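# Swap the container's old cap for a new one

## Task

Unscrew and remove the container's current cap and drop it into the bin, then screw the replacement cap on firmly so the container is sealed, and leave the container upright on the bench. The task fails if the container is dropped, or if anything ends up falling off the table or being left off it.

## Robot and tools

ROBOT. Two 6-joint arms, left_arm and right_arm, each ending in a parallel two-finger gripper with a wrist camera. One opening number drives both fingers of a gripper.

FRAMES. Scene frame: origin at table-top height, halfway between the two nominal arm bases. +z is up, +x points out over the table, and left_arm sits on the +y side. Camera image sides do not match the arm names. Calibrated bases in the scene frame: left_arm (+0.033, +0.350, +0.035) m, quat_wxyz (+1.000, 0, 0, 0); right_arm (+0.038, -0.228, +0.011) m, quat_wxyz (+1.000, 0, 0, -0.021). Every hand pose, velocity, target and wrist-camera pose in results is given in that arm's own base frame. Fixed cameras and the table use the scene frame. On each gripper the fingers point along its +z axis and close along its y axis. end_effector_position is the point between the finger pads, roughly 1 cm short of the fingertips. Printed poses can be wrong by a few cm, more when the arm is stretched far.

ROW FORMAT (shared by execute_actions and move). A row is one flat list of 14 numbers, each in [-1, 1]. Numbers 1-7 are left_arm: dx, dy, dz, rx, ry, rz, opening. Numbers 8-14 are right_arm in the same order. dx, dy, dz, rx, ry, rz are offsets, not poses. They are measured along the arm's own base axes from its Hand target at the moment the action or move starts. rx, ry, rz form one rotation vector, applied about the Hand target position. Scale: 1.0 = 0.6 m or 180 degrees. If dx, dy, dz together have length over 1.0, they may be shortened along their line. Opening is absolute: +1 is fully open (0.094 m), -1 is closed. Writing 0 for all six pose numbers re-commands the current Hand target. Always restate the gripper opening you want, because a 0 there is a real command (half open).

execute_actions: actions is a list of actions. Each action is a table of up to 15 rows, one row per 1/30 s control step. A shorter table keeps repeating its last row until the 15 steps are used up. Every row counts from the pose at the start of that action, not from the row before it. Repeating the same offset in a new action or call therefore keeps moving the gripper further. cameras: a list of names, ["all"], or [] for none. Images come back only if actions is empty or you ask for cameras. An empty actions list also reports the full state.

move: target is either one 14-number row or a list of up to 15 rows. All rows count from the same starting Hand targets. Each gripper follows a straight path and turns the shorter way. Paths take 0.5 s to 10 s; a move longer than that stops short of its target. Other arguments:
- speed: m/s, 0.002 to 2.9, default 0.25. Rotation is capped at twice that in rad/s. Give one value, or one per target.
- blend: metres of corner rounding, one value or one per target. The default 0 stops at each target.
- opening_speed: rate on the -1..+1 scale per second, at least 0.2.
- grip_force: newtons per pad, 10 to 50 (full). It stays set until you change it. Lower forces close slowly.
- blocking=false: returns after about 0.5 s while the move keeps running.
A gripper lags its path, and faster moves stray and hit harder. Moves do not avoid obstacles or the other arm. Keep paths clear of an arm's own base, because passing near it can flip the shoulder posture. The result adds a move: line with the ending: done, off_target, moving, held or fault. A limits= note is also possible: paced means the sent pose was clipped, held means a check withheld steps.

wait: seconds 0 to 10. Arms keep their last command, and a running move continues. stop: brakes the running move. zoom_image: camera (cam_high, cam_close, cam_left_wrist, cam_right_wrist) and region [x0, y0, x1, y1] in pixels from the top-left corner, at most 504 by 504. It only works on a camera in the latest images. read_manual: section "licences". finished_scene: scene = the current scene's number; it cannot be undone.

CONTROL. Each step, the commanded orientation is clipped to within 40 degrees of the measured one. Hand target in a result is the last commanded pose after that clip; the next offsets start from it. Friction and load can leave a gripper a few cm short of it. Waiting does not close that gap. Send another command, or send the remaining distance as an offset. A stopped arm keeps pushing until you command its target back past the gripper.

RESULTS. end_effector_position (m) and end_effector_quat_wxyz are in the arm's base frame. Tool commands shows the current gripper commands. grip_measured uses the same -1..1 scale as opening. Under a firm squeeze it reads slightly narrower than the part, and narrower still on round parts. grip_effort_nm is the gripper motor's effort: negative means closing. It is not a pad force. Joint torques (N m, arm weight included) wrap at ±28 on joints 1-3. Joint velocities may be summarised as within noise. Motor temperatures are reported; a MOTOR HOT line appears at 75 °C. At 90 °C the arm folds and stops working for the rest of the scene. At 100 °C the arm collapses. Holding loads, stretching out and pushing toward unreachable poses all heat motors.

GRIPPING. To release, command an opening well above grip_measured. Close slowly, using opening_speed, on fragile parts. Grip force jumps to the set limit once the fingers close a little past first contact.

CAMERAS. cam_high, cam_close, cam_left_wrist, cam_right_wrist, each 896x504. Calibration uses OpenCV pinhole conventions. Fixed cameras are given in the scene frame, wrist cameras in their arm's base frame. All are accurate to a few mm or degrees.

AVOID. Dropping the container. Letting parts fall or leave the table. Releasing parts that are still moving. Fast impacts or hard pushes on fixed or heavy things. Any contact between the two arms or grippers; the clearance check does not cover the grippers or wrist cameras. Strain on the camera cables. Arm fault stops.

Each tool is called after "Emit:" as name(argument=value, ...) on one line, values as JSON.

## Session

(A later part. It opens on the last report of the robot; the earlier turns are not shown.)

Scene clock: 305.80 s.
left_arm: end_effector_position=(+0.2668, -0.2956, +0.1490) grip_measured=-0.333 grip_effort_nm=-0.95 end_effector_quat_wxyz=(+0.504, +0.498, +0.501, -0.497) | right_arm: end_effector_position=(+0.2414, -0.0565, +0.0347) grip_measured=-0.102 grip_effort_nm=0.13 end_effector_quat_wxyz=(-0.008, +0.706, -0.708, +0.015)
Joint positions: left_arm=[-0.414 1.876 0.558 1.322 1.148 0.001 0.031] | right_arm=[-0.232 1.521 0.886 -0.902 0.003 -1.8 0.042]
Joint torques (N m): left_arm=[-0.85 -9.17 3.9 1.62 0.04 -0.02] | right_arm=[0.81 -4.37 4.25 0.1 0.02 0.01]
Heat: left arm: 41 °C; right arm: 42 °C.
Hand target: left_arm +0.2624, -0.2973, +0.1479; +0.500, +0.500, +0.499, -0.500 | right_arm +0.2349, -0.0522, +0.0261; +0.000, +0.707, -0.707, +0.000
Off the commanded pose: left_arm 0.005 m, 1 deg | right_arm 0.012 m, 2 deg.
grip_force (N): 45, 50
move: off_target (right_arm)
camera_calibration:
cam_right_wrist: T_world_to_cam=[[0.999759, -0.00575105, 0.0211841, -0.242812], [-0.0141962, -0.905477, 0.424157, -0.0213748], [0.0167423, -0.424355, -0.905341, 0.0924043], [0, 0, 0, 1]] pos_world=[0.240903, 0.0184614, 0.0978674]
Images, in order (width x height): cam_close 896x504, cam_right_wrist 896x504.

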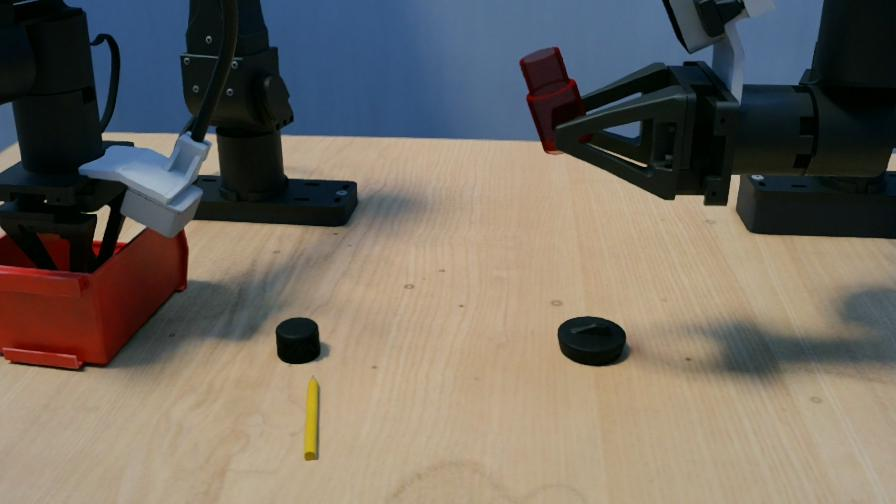

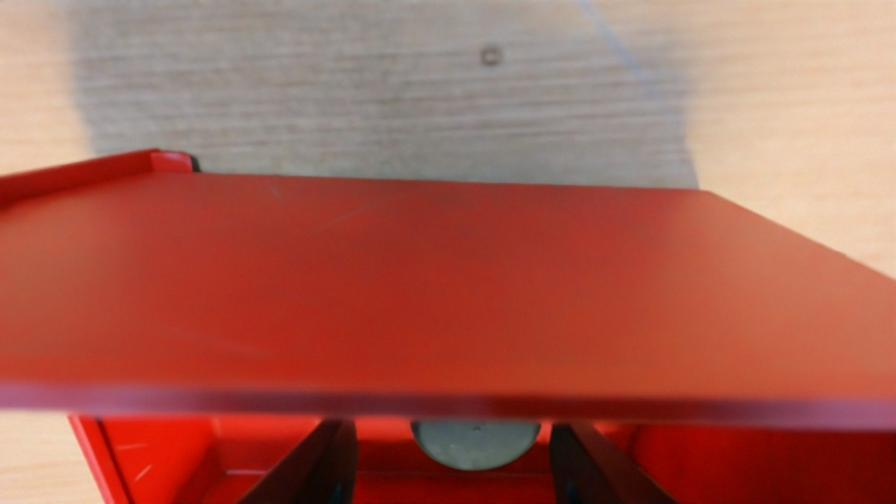

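Emit:
move(target=[[0,0,0,0,0,0,-0.45,0,0,0.223,0,0,0,-0.1],[0,0,0,0,0,0,-0.45,0.0468,0.2837,0.1565,0,0,0.244,0.15]], speed=0.3, blend=[0.03, 0], cameras=["cam_right_wrist", "cam_high"])

Scene clock: 311.03 s.
left_arm: end_effector_position=(+0.2668, -0.2956, +0.1490) grip_measured=-0.333 grip_effort_nm=-0.95 end_effector_quat_wxyz=(+0.504, +0.498, +0.501, -0.497) | right_arm: end_effector_position=(+0.2576, +0.1132, +0.1186) grip_measured=+0.148 grip_effort_nm=0.13 end_effector_quat_wxyz=(+0.005, +0.917, -0.398, +0.000)
Joint positions: left_arm=[-0.414 1.876 0.558 1.322 1.148 0.001 0.031] | right_arm=[0.415 1.614 1.322 -1.286 0.007 -1.908 0.054]
Joint torques (N m): left_arm=[-0.83 -9.14 3.9 1.62 0.03 -0.04] | right_arm=[0.44 -5.79 8.05 -0.01 -0.04 -0.16]
Heat: left arm: 41 °C; right arm: 42 °C.
Hand target: left_arm +0.2624, -0.2973, +0.1479; +0.500, +0.500, +0.499, -0.500 | right_arm +0.2629, +0.1181, +0.1199; +0.000, +0.920, -0.391, +0.000
Off the commanded pose: left_arm 0.005 m, 1 deg | right_arm 0.007 m, 1 deg.
grip_force (N): 45, 50
move: done
camera_calibration:
cam_right_wrist: T_world_to_cam=[[0.732372, 0.680607, -0.0201399, -0.263665], [0.624254, -0.659333, 0.419032, -0.0948319], [0.271917, -0.31946, -0.907748, 0.162792], [0, 0, 0, 1]] pos_world=[0.208034, 0.168932, 0.182201]
Images, in order (width x height): cam_high 896x504, cam_right_wrist 896x504.

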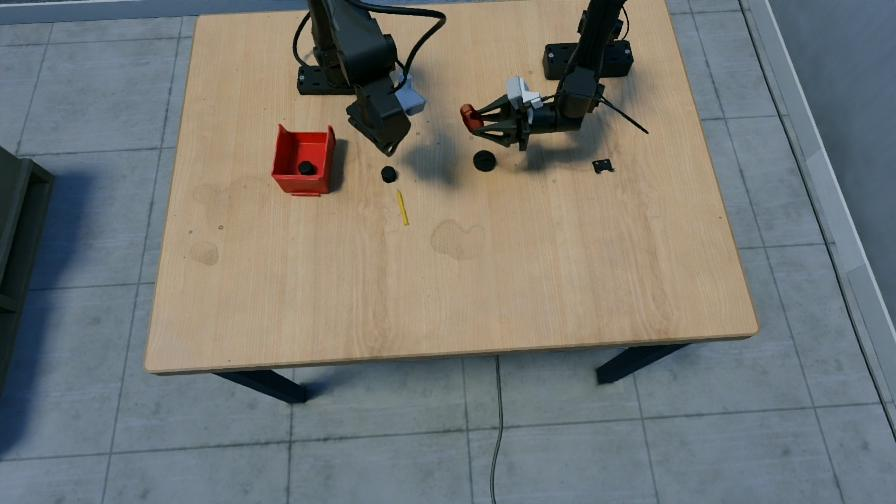

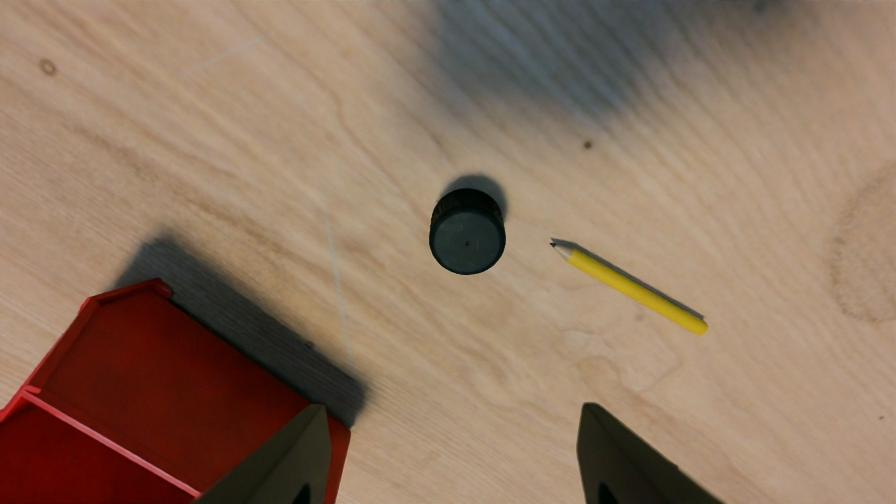

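Emit:
move(target=[0,0,0,0,0,0,-0.45,0,0.0133,-0.1417,0,0,0,0.15], speed=0.15, cameras=["cam_right_wrist"])

Scene clock: 313.77 s.
left_arm: end_effector_position=(+0.2668, -0.2956, +0.1490) grip_measured=-0.333 grip_effort_nm=-0.95 end_effector_quat_wxyz=(+0.504, +0.498, +0.501, -0.497) | right_arm: end_effector_position=(+0.2699, +0.1251, +0.0436) grip_measured=+0.148 grip_effort_nm=0.13 end_effector_quat_wxyz=(-0.009, +0.920, -0.392, +0.013)
Joint positions: left_arm=[-0.414 1.876 0.558 1.322 1.148 0.001 0.031] | right_arm=[0.435 1.697 1.107 -0.951 0.007 -1.901 0.054]
Joint torques (N m): left_arm=[-0.85 -9.28 4.08 1.63 0.04 0] | right_arm=[0.85 -6.46 4.52 0.07 -0.04 0.02]
Heat: left arm: 41 °C; right arm: 42 °C.
Hand target: left_arm +0.2624, -0.2973, +0.1479; +0.500, +0.500, +0.499, -0.500 | right_arm +0.2628, +0.1260, +0.0348; +0.000, +0.920, -0.391, -0.001
Off the commanded pose: left_arm 0.005 m, 1 deg | right_arm 0.011 m, 2 deg.
grip_force (N): 45, 50
move: off_target (right_arm)
camera_calibration:
cam_right_wrist: T_world_to_cam=[[0.723859, 0.689779, 0.0152966, -0.282696], [0.618039, -0.658111, 0.430021, -0.0622], [0.306686, -0.30182, -0.902689, 0.0833961], [0, 0, 0, 1]] pos_world=[0.217498, 0.179234, 0.106352]
Images, in order (width x height): cam_right_wrist 896x504.

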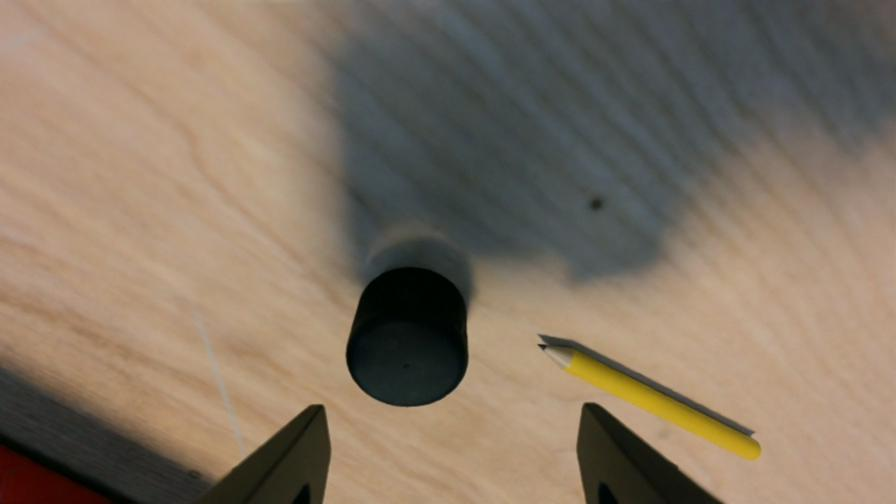

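Emit:
move(target=[0,0,0,0,0,0,-0.45,-0.0167,-0.0117,-0.033,0,0,0,0.15], speed=0.1, cameras=["cam_right_wrist"])

Scene clock: 316.47 s.
left_arm: end_effector_position=(+0.2668, -0.2956, +0.1490) grip_measured=-0.333 grip_effort_nm=-0.95 end_effector_quat_wxyz=(+0.504, +0.498, +0.501, -0.497) | right_arm: end_effector_position=(+0.2594, +0.1202, +0.0211) grip_measured=+0.148 grip_effort_nm=0.13 end_effector_quat_wxyz=(-0.006, +0.920, -0.392, +0.010)
Joint positions: left_arm=[-0.414 1.876 0.558 1.322 1.148 0.001 0.031] | right_arm=[0.435 1.697 1.01 -0.862 0.007 -1.901 0.054]
Joint torques (N m): left_arm=[-0.85 -9.06 3.99 1.62 0.07 -0.04] | right_arm=[0.1 -7.04 4.16 0.06 -0.04 -0.05]
Heat: left arm: 41 °C; right arm: 42 °C.
Hand target: left_arm +0.2624, -0.2973, +0.1479; +0.500, +0.500, +0.499, -0.500 | right_arm +0.2528, +0.1190, +0.0151; +0.000, +0.920, -0.391, -0.001
Off the commanded pose: left_arm 0.005 m, 1 deg | right_arm 0.009 m, 1 deg.
grip_force (N): 45, 50
move: done
camera_calibration:
cam_right_wrist: T_world_to_cam=[[0.723952, 0.689811, 0.00731952, -0.271233], [0.621311, -0.656599, 0.42761, -0.0502596], [0.299776, -0.305021, -0.903934, 0.0670006], [0, 0, 0, 1]] pos_world=[0.207501, 0.174536, 0.0840409]
Images, in order (width x height): cam_right_wrist 896x504.

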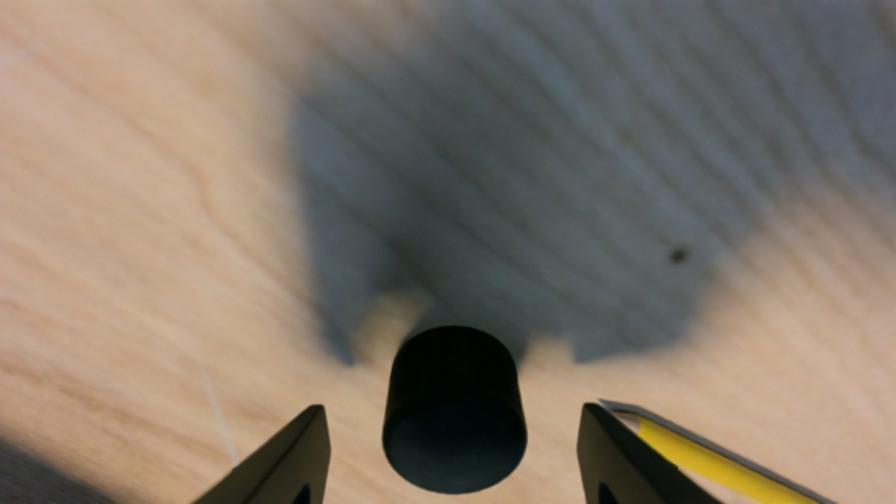

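Emit:
move(target=[0,0,0,0,0,0,-0.45,0.0055,-0.006,-0.012,0,0,0,0.15], speed=0.06, cameras=["cam_right_wrist"])

Scene clock: 320.87 s.
left_arm: end_effector_position=(+0.2668, -0.2956, +0.1490) grip_measured=-0.333 grip_effort_nm=-0.95 end_effector_quat_wxyz=(+0.504, +0.498, +0.501, -0.497) | right_arm: end_effector_position=(+0.2635, +0.1205, +0.0192) grip_measured=+0.148 grip_effort_nm=0.13 end_effector_quat_wxyz=(-0.013, +0.920, -0.391, +0.016)
Joint positions: left_arm=[-0.414 1.876 0.558 1.322 1.148 0.001 0.031] | right_arm=[0.43 1.697 1.001 -0.834 0.007 -1.908 0.054]
Joint torques (N m): left_arm=[-0.83 -9.1 4.08 1.58 0.01 -0.04] | right_arm=[-0.94 -5.7 4.03 0.11 -0.04 -0.15]
Heat: left arm: 41 °C; right arm: 42 °C.
Hand target: left_arm +0.2624, -0.2973, +0.1479; +0.500, +0.500, +0.499, -0.500 | right_arm +0.2562, +0.1155, +0.0079; +0.000, +0.920, -0.391, -0.001
Off the commanded pose: left_arm 0.005 m, 1 deg | right_arm 0.014 m, 2 deg.
grip_force (N): 45, 50
move: off_target (right_arm)
camera_calibration:
cam_right_wrist: T_world_to_cam=[[0.722303, 0.691118, 0.0251861, -0.274436], [0.615163, -0.658708, 0.43322, -0.0499913], [0.315996, -0.297422, -0.900936, 0.0588246], [0, 0, 0, 1]] pos_world=[0.21039, 0.174234, 0.0815664]
Images, in order (width x height): cam_right_wrist 896x504.

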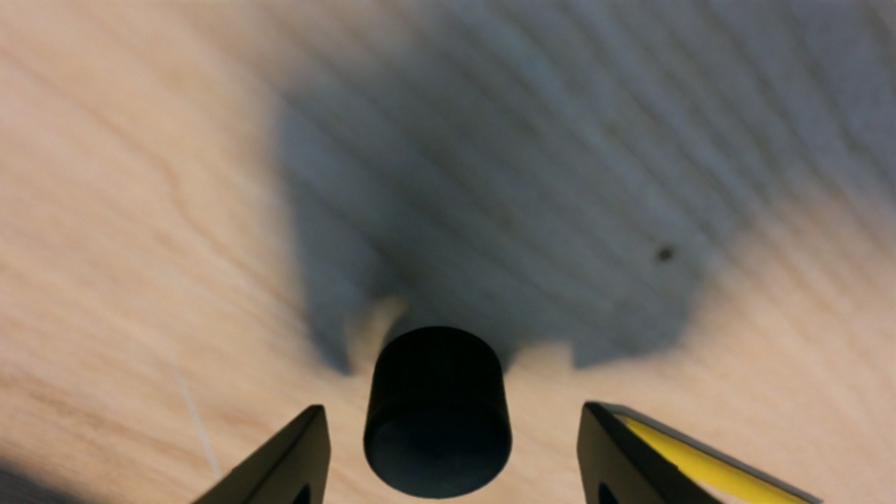

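Emit:
move(target=[0,0,0,0,0,0,-0.45,-0.004,-0.007,-0.033,0,0,0,0.15], speed=0.06, cameras=["cam_right_wrist"])

Scene clock: 322.63 s.
left_arm: end_effector_position=(+0.2668, -0.2956, +0.1490) grip_measured=-0.333 grip_effort_nm=-0.95 end_effector_quat_wxyz=(+0.504, +0.498, +0.501, -0.497) | right_arm: end_effector_position=(+0.2591, +0.1154, +0.0030) grip_measured=+0.148 grip_effort_nm=0.12 end_effector_quat_wxyz=(-0.007, +0.920, -0.392, +0.012)
Joint positions: left_arm=[-0.414 1.876 0.558 1.322 1.148 0.001 0.031] | right_arm=[0.42 1.718 0.954 -0.78 0.007 -1.916 0.054]
Joint torques (N m): left_arm=[-0.75 -9.13 3.92 1.61 0.04 -0.04] | right_arm=[-0.98 -5.31 3.03 0.41 -0.04 -0.17]
Heat: left arm: 41 °C; right arm: 42 °C.
Hand target: left_arm +0.2624, -0.2973, +0.1479; +0.500, +0.500, +0.499, -0.500 | right_arm +0.2539, +0.1113, -0.0118; +0.000, +0.920, -0.391, +0.000
Off the commanded pose: left_arm 0.005 m, 1 deg | right_arm 0.016 m, 2 deg.
grip_force (N): 45, 50
move: off_target (right_arm)
camera_calibration:
cam_right_wrist: T_world_to_cam=[[0.723923, 0.68978, 0.0117646, -0.267564], [0.619347, -0.657326, 0.429338, -0.0448648], [0.303882, -0.303522, -0.903067, 0.0479888], [0, 0, 0, 1]] pos_world=[0.206899, 0.169635, 0.065747]
Images, in order (width x height): cam_right_wrist 896x504.

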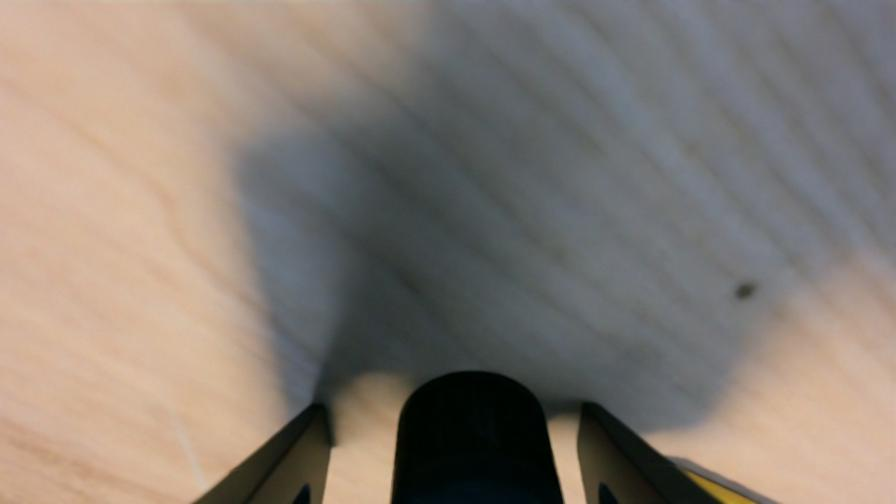

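Emit:
move(target=[0,0,0,0,0,0,-0.45,0.010,0.004,0.008,0,0,0,0.15], speed=0.06, cameras=["cam_right_wrist"])

Scene clock: 324.57 s.
left_arm: end_effector_position=(+0.2668, -0.2956, +0.1490) grip_measured=-0.333 grip_effort_nm=-0.95 end_effector_quat_wxyz=(+0.504, +0.498, +0.501, -0.497) | right_arm: end_effector_position=(+0.2590, +0.1153, +0.0030) grip_measured=+0.148 grip_effort_nm=0.12 end_effector_quat_wxyz=(-0.007, +0.920, -0.392, +0.012)
Joint positions: left_arm=[-0.414 1.876 0.558 1.322 1.148 0.001 0.031] | right_arm=[0.42 1.718 0.954 -0.78 0.007 -1.917 0.054]
Joint torques (N m): left_arm=[-0.85 -9.31 4.03 1.62 0.06 -0.02] | right_arm=[-1.09 -4.25 5.89 0.17 -0.04 -0.15]
Heat: left arm: 41 °C; right arm: 42 °C.
Hand target: left_arm +0.2624, -0.2973, +0.1479; +0.500, +0.500, +0.499, -0.500 | right_arm +0.2598, +0.1137, -0.0071; +0.000, +0.921, -0.391, +0.000
Off the commanded pose: left_arm 0.005 m, 1 deg | right_arm 0.010 m, 2 deg.
grip_force (N): 45, 50
move: done
camera_calibration:
cam_right_wrist: T_world_to_cam=[[0.723115, 0.690633, 0.0114349, -0.267305], [0.620249, -0.656528, 0.429257, -0.045121], [0.303966, -0.303309, -0.90311, 0.0479692], [0, 0, 0, 1]] pos_world=[0.206697, 0.169536, 0.0657465]
Images, in order (width x height): cam_right_wrist 896x504.

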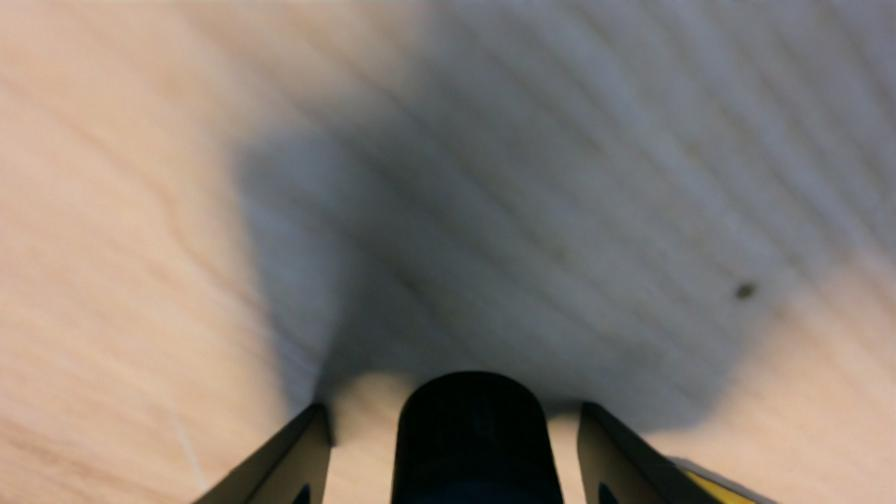

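Emit:
move(target=[0,0,0,0,0,0,-0.45,0.011,0.007,0.005,0,0,0,0.15], speed=0.06, cameras=["cam_right_wrist"])

Scene clock: 325.77 s.
left_arm: end_effector_position=(+0.2668, -0.2956, +0.1490) grip_measured=-0.333 grip_effort_nm=-0.95 end_effector_quat_wxyz=(+0.504, +0.498, +0.501, -0.497) | right_arm: end_effector_position=(+0.2639, +0.1175, +0.0030) grip_measured=+0.148 grip_effort_nm=0.12 end_effector_quat_wxyz=(-0.004, +0.920, -0.392, +0.009)
Joint positions: left_arm=[-0.414 1.876 0.558 1.322 1.148 0.001 0.031] | right_arm=[0.42 1.745 0.986 -0.794 0.007 -1.917 0.054]
Joint torques (N m): left_arm=[-0.83 -9.25 3.95 1.61 0.05 -0.03] | right_arm=[-0.69 -5 6.42 0.11 -0.03 -0.12]
Heat: left arm: 41 °C; right arm: 42 °C.
Hand target: left_arm +0.2624, -0.2973, +0.1479; +0.500, +0.500, +0.499, -0.500 | right_arm +0.2664, +0.1179, -0.0041; +0.000, +0.920, -0.391, +0.000
Off the commanded pose: left_arm 0.005 m, 1 deg | right_arm 0.007 m, 1 deg.
grip_force (N): 45, 50
move: done
camera_calibration:
cam_right_wrist: T_world_to_cam=[[0.723171, 0.690662, 0.00313853, -0.272485], [0.623713, -0.655009, 0.426551, -0.0478335], [0.296658, -0.306512, -0.904458, 0.049506], [0, 0, 0, 1]] pos_world=[0.212201, 0.172037, 0.0660347]
Images, in order (width x height): cam_right_wrist 896x504.

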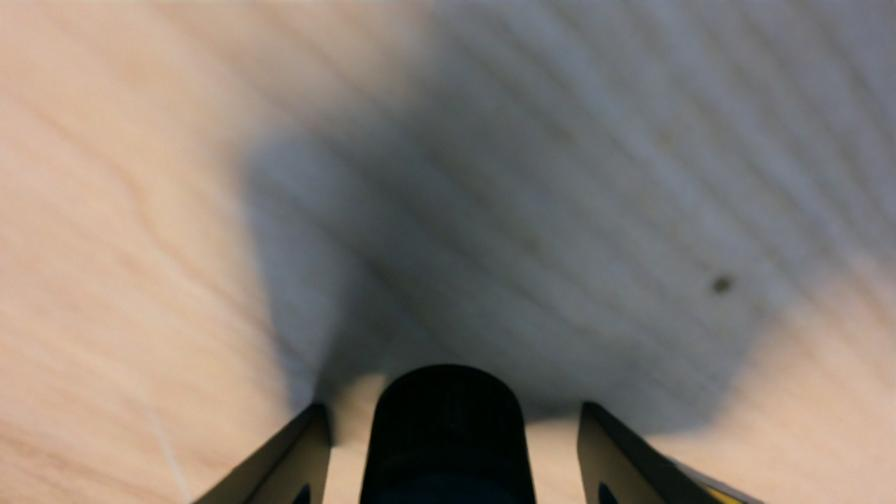

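Emit:
move(target=[0,0,0,0,0,0,-0.45,0,0,0,0,0,0,-0.5], speed=0.06, opening_speed=0.4, cameras=["cam_right_wrist"])

Scene clock: 328.13 s.
left_arm: end_effector_position=(+0.2668, -0.2956, +0.1490) grip_measured=-0.333 grip_effort_nm=-0.95 end_effector_quat_wxyz=(+0.504, +0.498, +0.501, -0.497) | right_arm: end_effector_position=(+0.2639, +0.1175, +0.0030) grip_measured=-0.348 grip_effort_nm=-1.03 end_effector_quat_wxyz=(-0.004, +0.920, -0.392, +0.009)
Joint positions: left_arm=[-0.414 1.876 0.558 1.322 1.148 0.001 0.031] | right_arm=[0.42 1.745 0.986 -0.794 0.007 -1.917 0.031]
Joint torques (N m): left_arm=[-0.7 -9.18 4.08 1.62 0.05 -0.03] | right_arm=[-0.65 -4.98 6.5 0.11 -0.04 -0.11]
Heat: left arm: 41 °C; right arm: 42 °C.
Hand target: left_arm +0.2624, -0.2973, +0.1479; +0.500, +0.500, +0.499, -0.500 | right_arm +0.2664, +0.1179, -0.0041; +0.000, +0.920, -0.391, +0.000
Off the commanded pose: left_arm 0.005 m, 1 deg | right_arm 0.007 m, 1 deg.
grip_force (N): 45, 50
move: done
camera_calibration:
cam_right_wrist: T_world_to_cam=[[0.723171, 0.690662, 0.00313853, -0.272485], [0.623713, -0.655009, 0.426551, -0.0478335], [0.296658, -0.306512, -0.904458, 0.049506], [0, 0, 0, 1]] pos_world=[0.212201, 0.172037, 0.0660347]
Images, in order (width x height): cam_right_wrist 896x504.

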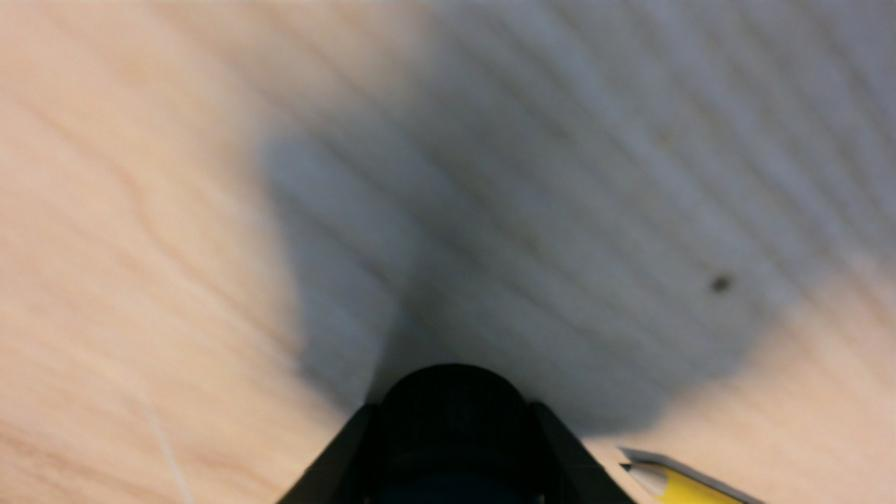

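Emit:
move(target=[[0,0,0,0,0,0,-0.45,0,0,0.24,0,0,0,-0.5],[0,0,0,0,0,0,-0.45,-0.0273,0.1452,0.4368,0.1199,-0.0198,0.1197,-0.5],[0,0,0,0,0,0,-0.45,-0.0265,0.2445,0.4335,0.1199,-0.0198,0.1197,-0.5]], speed=[0.25, 0.25, 0.1], blend=[0.04, 0.02, 0], cameras=["cam_left_wrist", "cam_close", "cam_right_wrist"])

Scene clock: 339.63 s.
left_arm: end_effector_position=(+0.2668, -0.2956, +0.1490) grip_measured=-0.333 grip_effort_nm=-0.95 end_effector_quat_wxyz=(+0.504, +0.498, +0.501, -0.497) | right_arm: end_effector_position=(+0.2518, +0.2596, +0.2573) grip_measured=-0.349 grip_effort_nm=-1.03 end_effector_quat_wxyz=(-0.184, +0.961, -0.204, -0.031)
Joint positions: left_arm=[-0.414 1.876 0.558 1.322 1.148 0.001 0.031] | right_arm=[0.658 1.778 2.016 -1.561 -0.284 -2.029 0.031]
Joint torques (N m): left_arm=[-0.8 -9.18 4.11 1.58 0.04 -0.02] | right_arm=[0.39 -6.8 7.76 0.31 -0.37 0.06]
Heat: left arm: 41 °C; right arm: 43 °C.
Hand target: left_arm +0.2624, -0.2973, +0.1479; +0.500, +0.500, +0.499, -0.500 | right_arm +0.2506, +0.2645, +0.2560; -0.183, +0.960, -0.206, -0.045
Off the commanded pose: left_arm 0.005 m, 1 deg | right_arm 0.005 m, 2 deg.
grip_force (N): 45, 50
move: done
camera_calibration:
cam_left_wrist: T_world_to_cam=[[-0.999594, -0.0225961, 0.017358, 0.2568], [-0.0254011, 0.430656, -0.902159, 0.302679], [0.01291, -0.902233, -0.431055, -0.113735], [0, 0, 0, 1]] pos_world=[0.265853, -0.227163, 0.219581]
cam_right_wrist: T_world_to_cam=[[0.407228, 0.851434, 0.330491, -0.408938], [0.826034, -0.497728, 0.264451, -0.10576], [0.389658, 0.165305, -0.906003, 0.181191], [0, 0, 0, 1]] pos_world=[0.18329, 0.265592, 0.327279]
Images, in order (width x height): cam_close 896x504, cam_left_wrist 896x504, cam_right_wrist 896x504.

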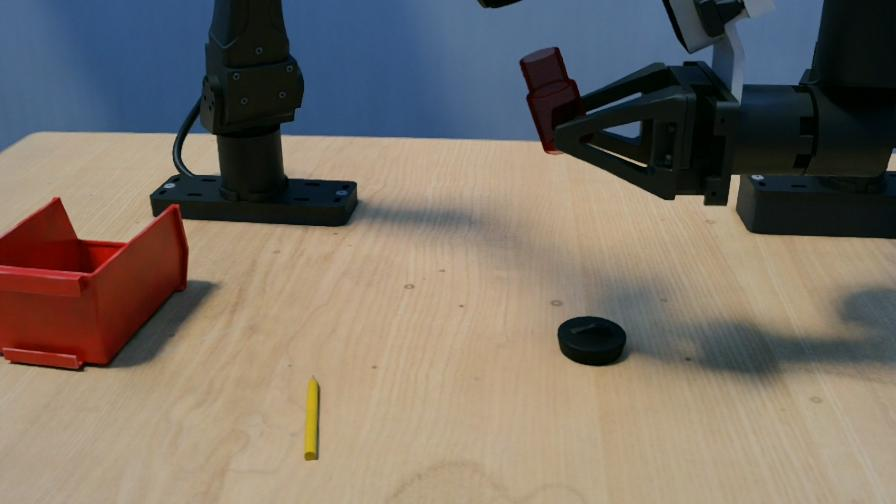

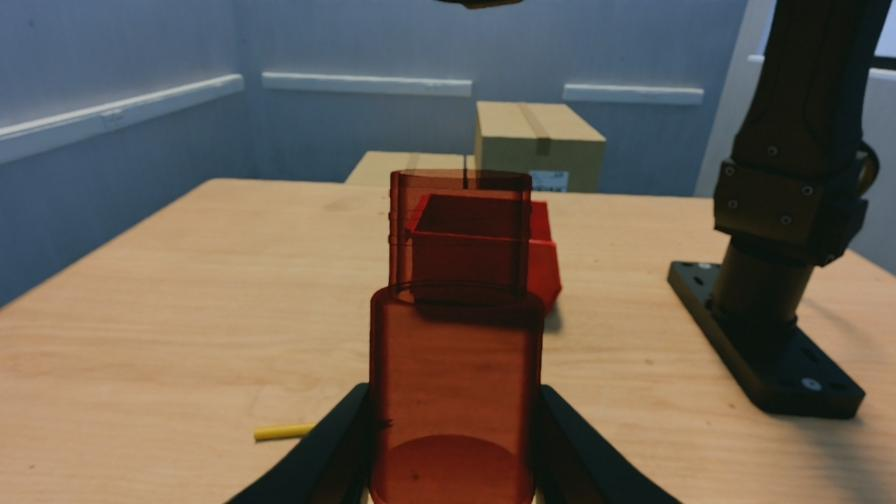

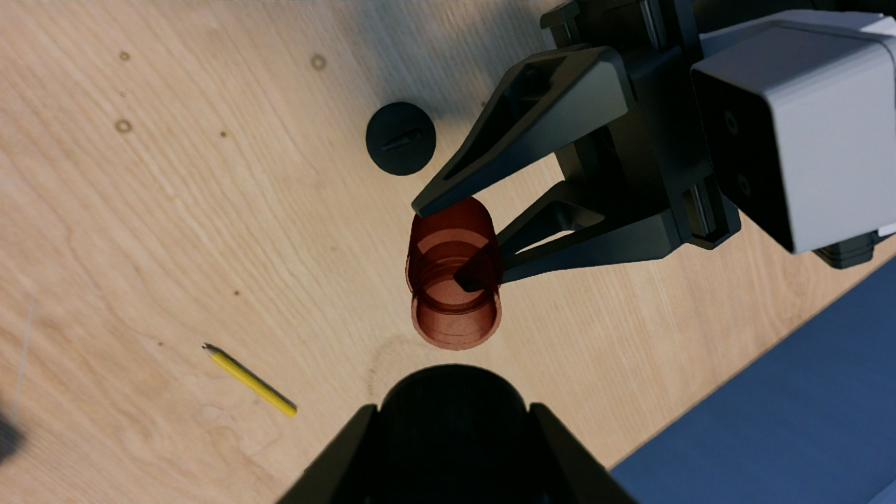

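Emit:
zoom_image(camera="cam_right_wrist", region=[350, 170, 560, 380])

Scaled by 2.400 from the camera's 896x504 image, which has a finer 1280x720 frame.

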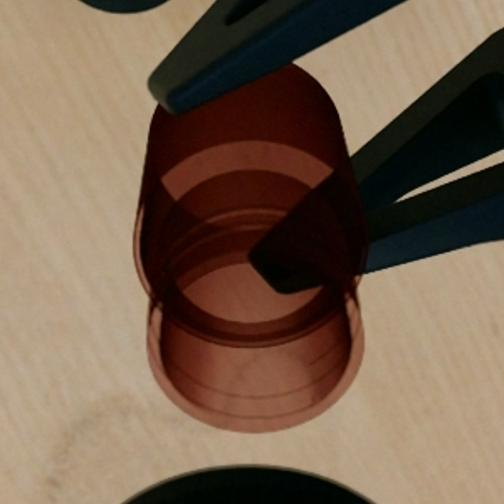

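Emit:
move(target=[0,0,0,0,0,0,-0.45,-0.0118,0.0150,-0.0400,0,0.006,0.0025,-0.5], speed=0.06, cameras=["cam_left_wrist", "cam_right_wrist"])

Emit:
zoom_image(camera="cam_right_wrist", region=[330, 170, 580, 420])

Scene clock: 349.10 s.
left_arm: end_effector_position=(+0.2668, -0.2956, +0.1490) grip_measured=-0.333 grip_effort_nm=-0.95 end_effector_quat_wxyz=(+0.504, +0.498, +0.501, -0.497) | right_arm: end_effector_position=(+0.2514, +0.2707, +0.2348) grip_measured=-0.349 grip_effort_nm=-1.03 end_effector_quat_wxyz=(-0.180, +0.961, -0.204, -0.038)
Joint positions: left_arm=[-0.414 1.876 0.558 1.322 1.148 0.001 0.031] | right_arm=[0.682 1.778 1.92 -1.474 -0.284 -2.006 0.031]
Joint torques (N m): left_arm=[-0.83 -9.13 3.89 1.59 0.04 -0.05] | right_arm=[0.76 -9.33 4.46 0.44 -0.44 0.02]
Heat: left arm: 41 °C; right arm: 43 °C.
Hand target: left_arm +0.2624, -0.2973, +0.1479; +0.500, +0.500, +0.499, -0.500 | right_arm +0.2434, +0.2736, +0.2320; -0.181, +0.961, -0.204, -0.055
Off the commanded pose: left_arm 0.005 m, 1 deg | right_arm 0.009 m, 2 deg.
grip_force (N): 45, 50
move: done
camera_calibration:
cam_left_wrist: T_world_to_cam=[[-0.999594, -0.0225961, 0.017358, 0.2568], [-0.0254011, 0.430656, -0.902159, 0.302679], [0.01291, -0.902233, -0.431055, -0.113735], [0, 0, 0, 1]] pos_world=[0.265853, -0.227163, 0.219581]
cam_right_wrist: T_world_to_cam=[[0.409955, 0.854356, 0.319395, -0.40979], [0.831486, -0.493998, 0.254161, -0.093957], [0.374924, 0.161378, -0.912902, 0.165412], [0, 0, 0, 1]] pos_world=[0.184103, 0.276998, 0.30577]
Images, in order (width x height): cam_left_wrist 896x504, cam_right_wrist 896x504.

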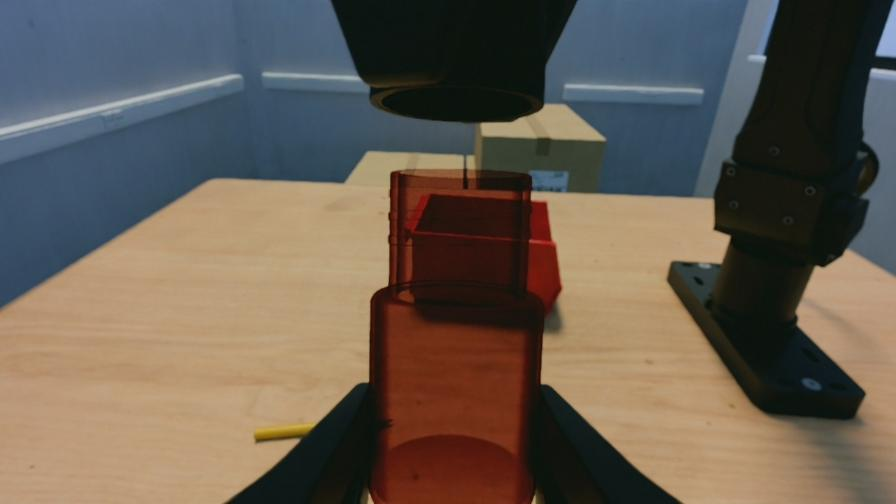

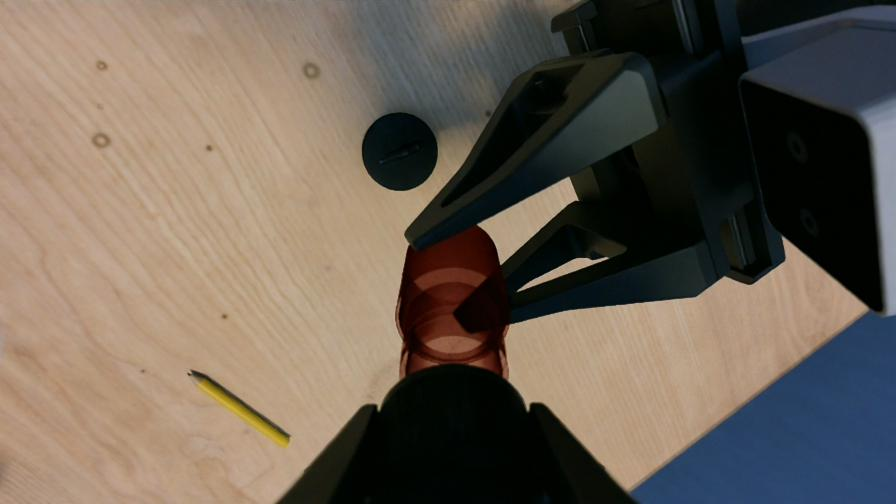

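Scaled by 2.016 from the camera's 896x504 image, which has a finer 1280x720 frame.

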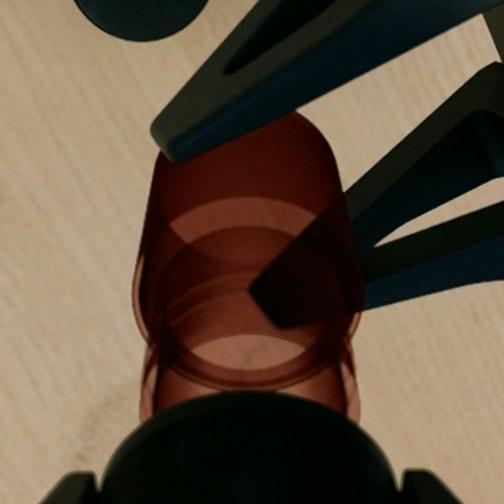

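Emit:
zoom_image(camera="cam_left_wrist", region=[330, 0, 600, 200])

Scaled by 1.867 from the camera's 896x504 image, which has a finer 1280x720 frame.

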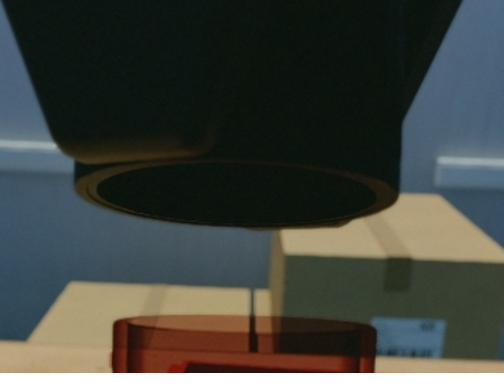

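Emit:
move(target=[0,0,0,0,0,0,-0.45,-0.004,0.0040,-0.0130,0,0,0,-0.5], speed=0.04, cameras=["cam_left_wrist", "cam_right_wrist"])

Emit:
zoom_image(camera="cam_left_wrist", region=[330, 20, 600, 220])

Scene clock: 364.63 s.
left_arm: end_effector_position=(+0.2668, -0.2956, +0.1490) grip_measured=-0.333 grip_effort_nm=-0.95 end_effector_quat_wxyz=(+0.504, +0.498, +0.501, -0.497) | right_arm: end_effector_position=(+0.2498, +0.2735, +0.2226) grip_measured=-0.349 grip_effort_nm=-1.03 end_effector_quat_wxyz=(-0.174, +0.962, -0.206, -0.044)
Joint positions: left_arm=[-0.414 1.876 0.558 1.322 1.148 0 0.031] | right_arm=[0.691 1.778 1.872 -1.439 -0.284 -1.996 0.031]
Joint torques (N m): left_arm=[-0.84 -9.31 3.99 1.61 0.03 -0.03] | right_arm=[0.92 -10.62 4.38 0.49 -0.41 0.03]
Heat: left arm: 41 °C; right arm: 42 °C.
Hand target: left_arm +0.2624, -0.2973, +0.1479; +0.500, +0.500, +0.499, -0.500 | right_arm +0.2411, +0.2760, +0.2241; -0.181, +0.961, -0.204, -0.055
Off the commanded pose: left_arm 0.005 m, 1 deg | right_arm 0.009 m, 2 deg.
grip_force (N): 45, 50
move: done
camera_calibration:
cam_left_wrist: T_world_to_cam=[[-0.99958, -0.0226241, 0.0181187, 0.256723], [-0.0260996, 0.430648, -0.902143, 0.302863], [0.0126073, -0.902236, -0.431058, -0.113656], [0, 0, 0, 1]] pos_world=[0.265953, -0.227163, 0.219582]
cam_right_wrist: T_world_to_cam=[[0.414846, 0.856998, 0.305708, -0.406417], [0.834907, -0.492093, 0.246526, -0.0877418], [0.361708, 0.152967, -0.919656, 0.16156], [0, 0, 0, 1]] pos_world=[0.183419, 0.280408, 0.294455]
Images, in order (width x height): cam_left_wrist 896x504, cam_right_wrist 896x504.

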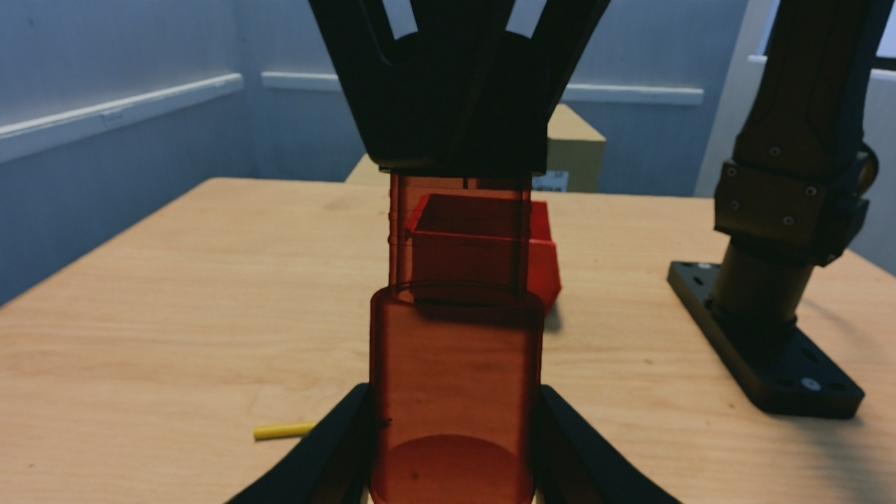

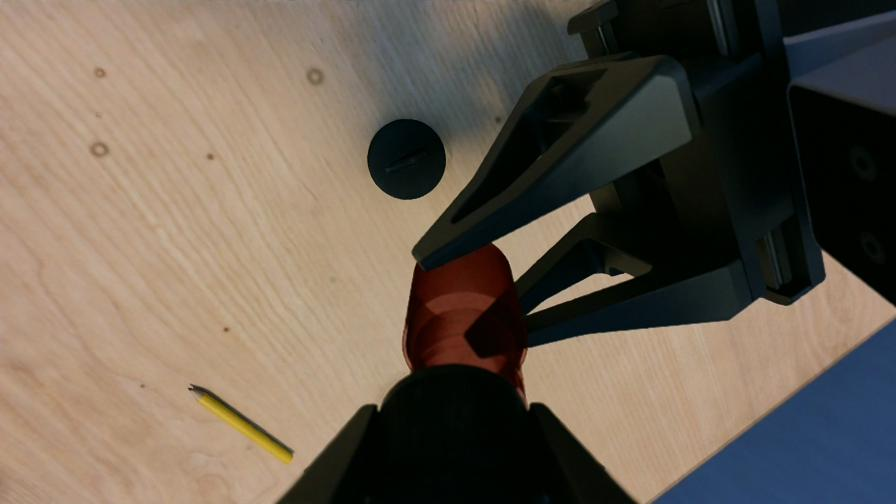

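Scaled by 1.867 from the camera's 896x504 image, which has a finer 1280x720 frame.

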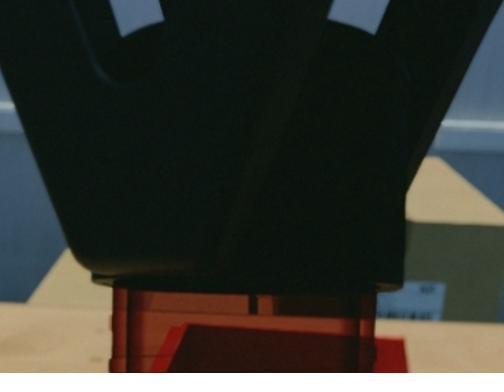

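Emit:
move(target=[0,0,0,0,0,0,-0.45,0.002,0.0067,0.003,0,0,0,-0.5], speed=0.04, cameras=["cam_left_wrist", "cam_right_wrist"])

Emit:
zoom_image(camera="cam_left_wrist", region=[330, 20, 600, 220])

Emit:
zoom_image(camera="cam_right_wrist", region=[330, 220, 580, 470])

Scene clock: 371.53 s.
left_arm: end_effector_position=(+0.2668, -0.2956, +0.1490) grip_measured=-0.333 grip_effort_nm=-0.95 end_effector_quat_wxyz=(+0.504, +0.498, +0.501, -0.497) | right_arm: end_effector_position=(+0.2492, +0.2743, +0.2226) grip_measured=-0.349 grip_effort_nm=-1.03 end_effector_quat_wxyz=(-0.174, +0.961, -0.209, -0.045)
Joint positions: left_arm=[-0.414 1.876 0.558 1.322 1.148 0 0.031] | right_arm=[0.694 1.778 1.872 -1.439 -0.284 -1.988 0.031]
Joint torques (N m): left_arm=[-0.84 -9.07 4.03 1.61 0.05 -0.04] | right_arm=[1.37 -9.32 6.41 0.39 -0.4 0.03]
Heat: left arm: 41 °C; right arm: 43 °C.
Hand target: left_arm +0.2624, -0.2973, +0.1479; +0.500, +0.500, +0.499, -0.500 | right_arm +0.2422, +0.2800, +0.2259; -0.181, +0.961, -0.204, -0.055
Off the commanded pose: left_arm 0.005 m, 1 deg | right_arm 0.010 m, 2 deg.
grip_force (N): 45, 50
move: done
camera_calibration:
cam_left_wrist: T_world_to_cam=[[-0.99958, -0.0226241, 0.0181187, 0.256723], [-0.0260996, 0.430648, -0.902143, 0.302863], [0.0126073, -0.902236, -0.431058, -0.113656], [0, 0, 0, 1]] pos_world=[0.265953, -0.227163, 0.219582]
cam_right_wrist: T_world_to_cam=[[0.419686, 0.854854, 0.305105, -0.407363], [0.833065, -0.496234, 0.244448, -0.0848095], [0.360371, 0.151581, -0.920411, 0.162575], [0, 0, 0, 1]] pos_world=[0.183029, 0.281507, 0.294656]
Images, in order (width x height): cam_left_wrist 896x504, cam_right_wrist 896x504.

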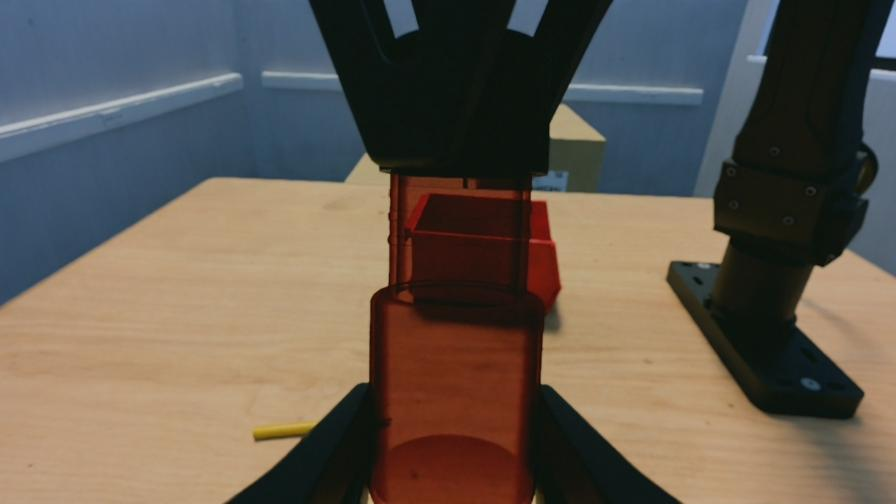

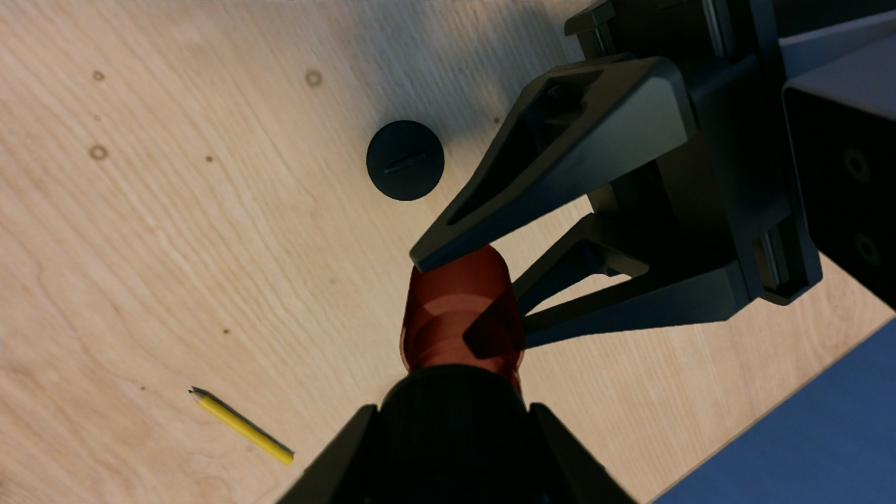

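Scaled by 1.867 from the camera's 896x504 image, which has a finer 1280x720 frame.

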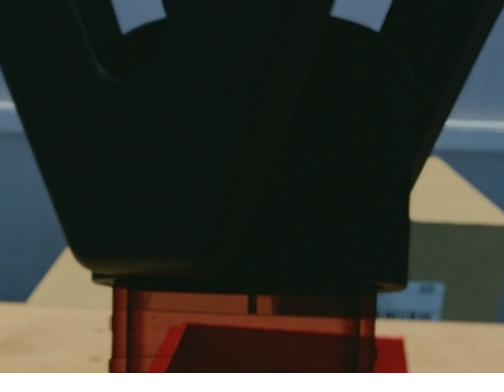

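Scaled by 2.016 from the camera's 896x504 image, which has a finer 1280x720 frame.

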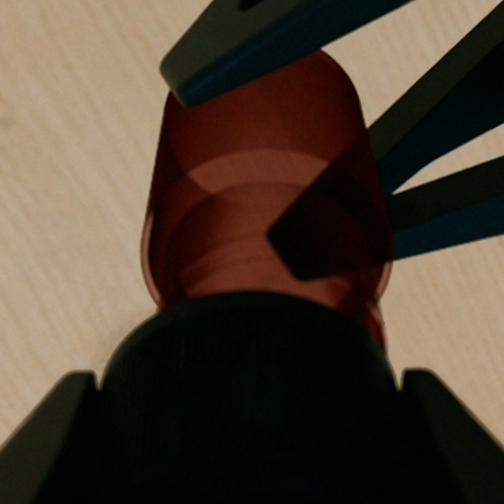

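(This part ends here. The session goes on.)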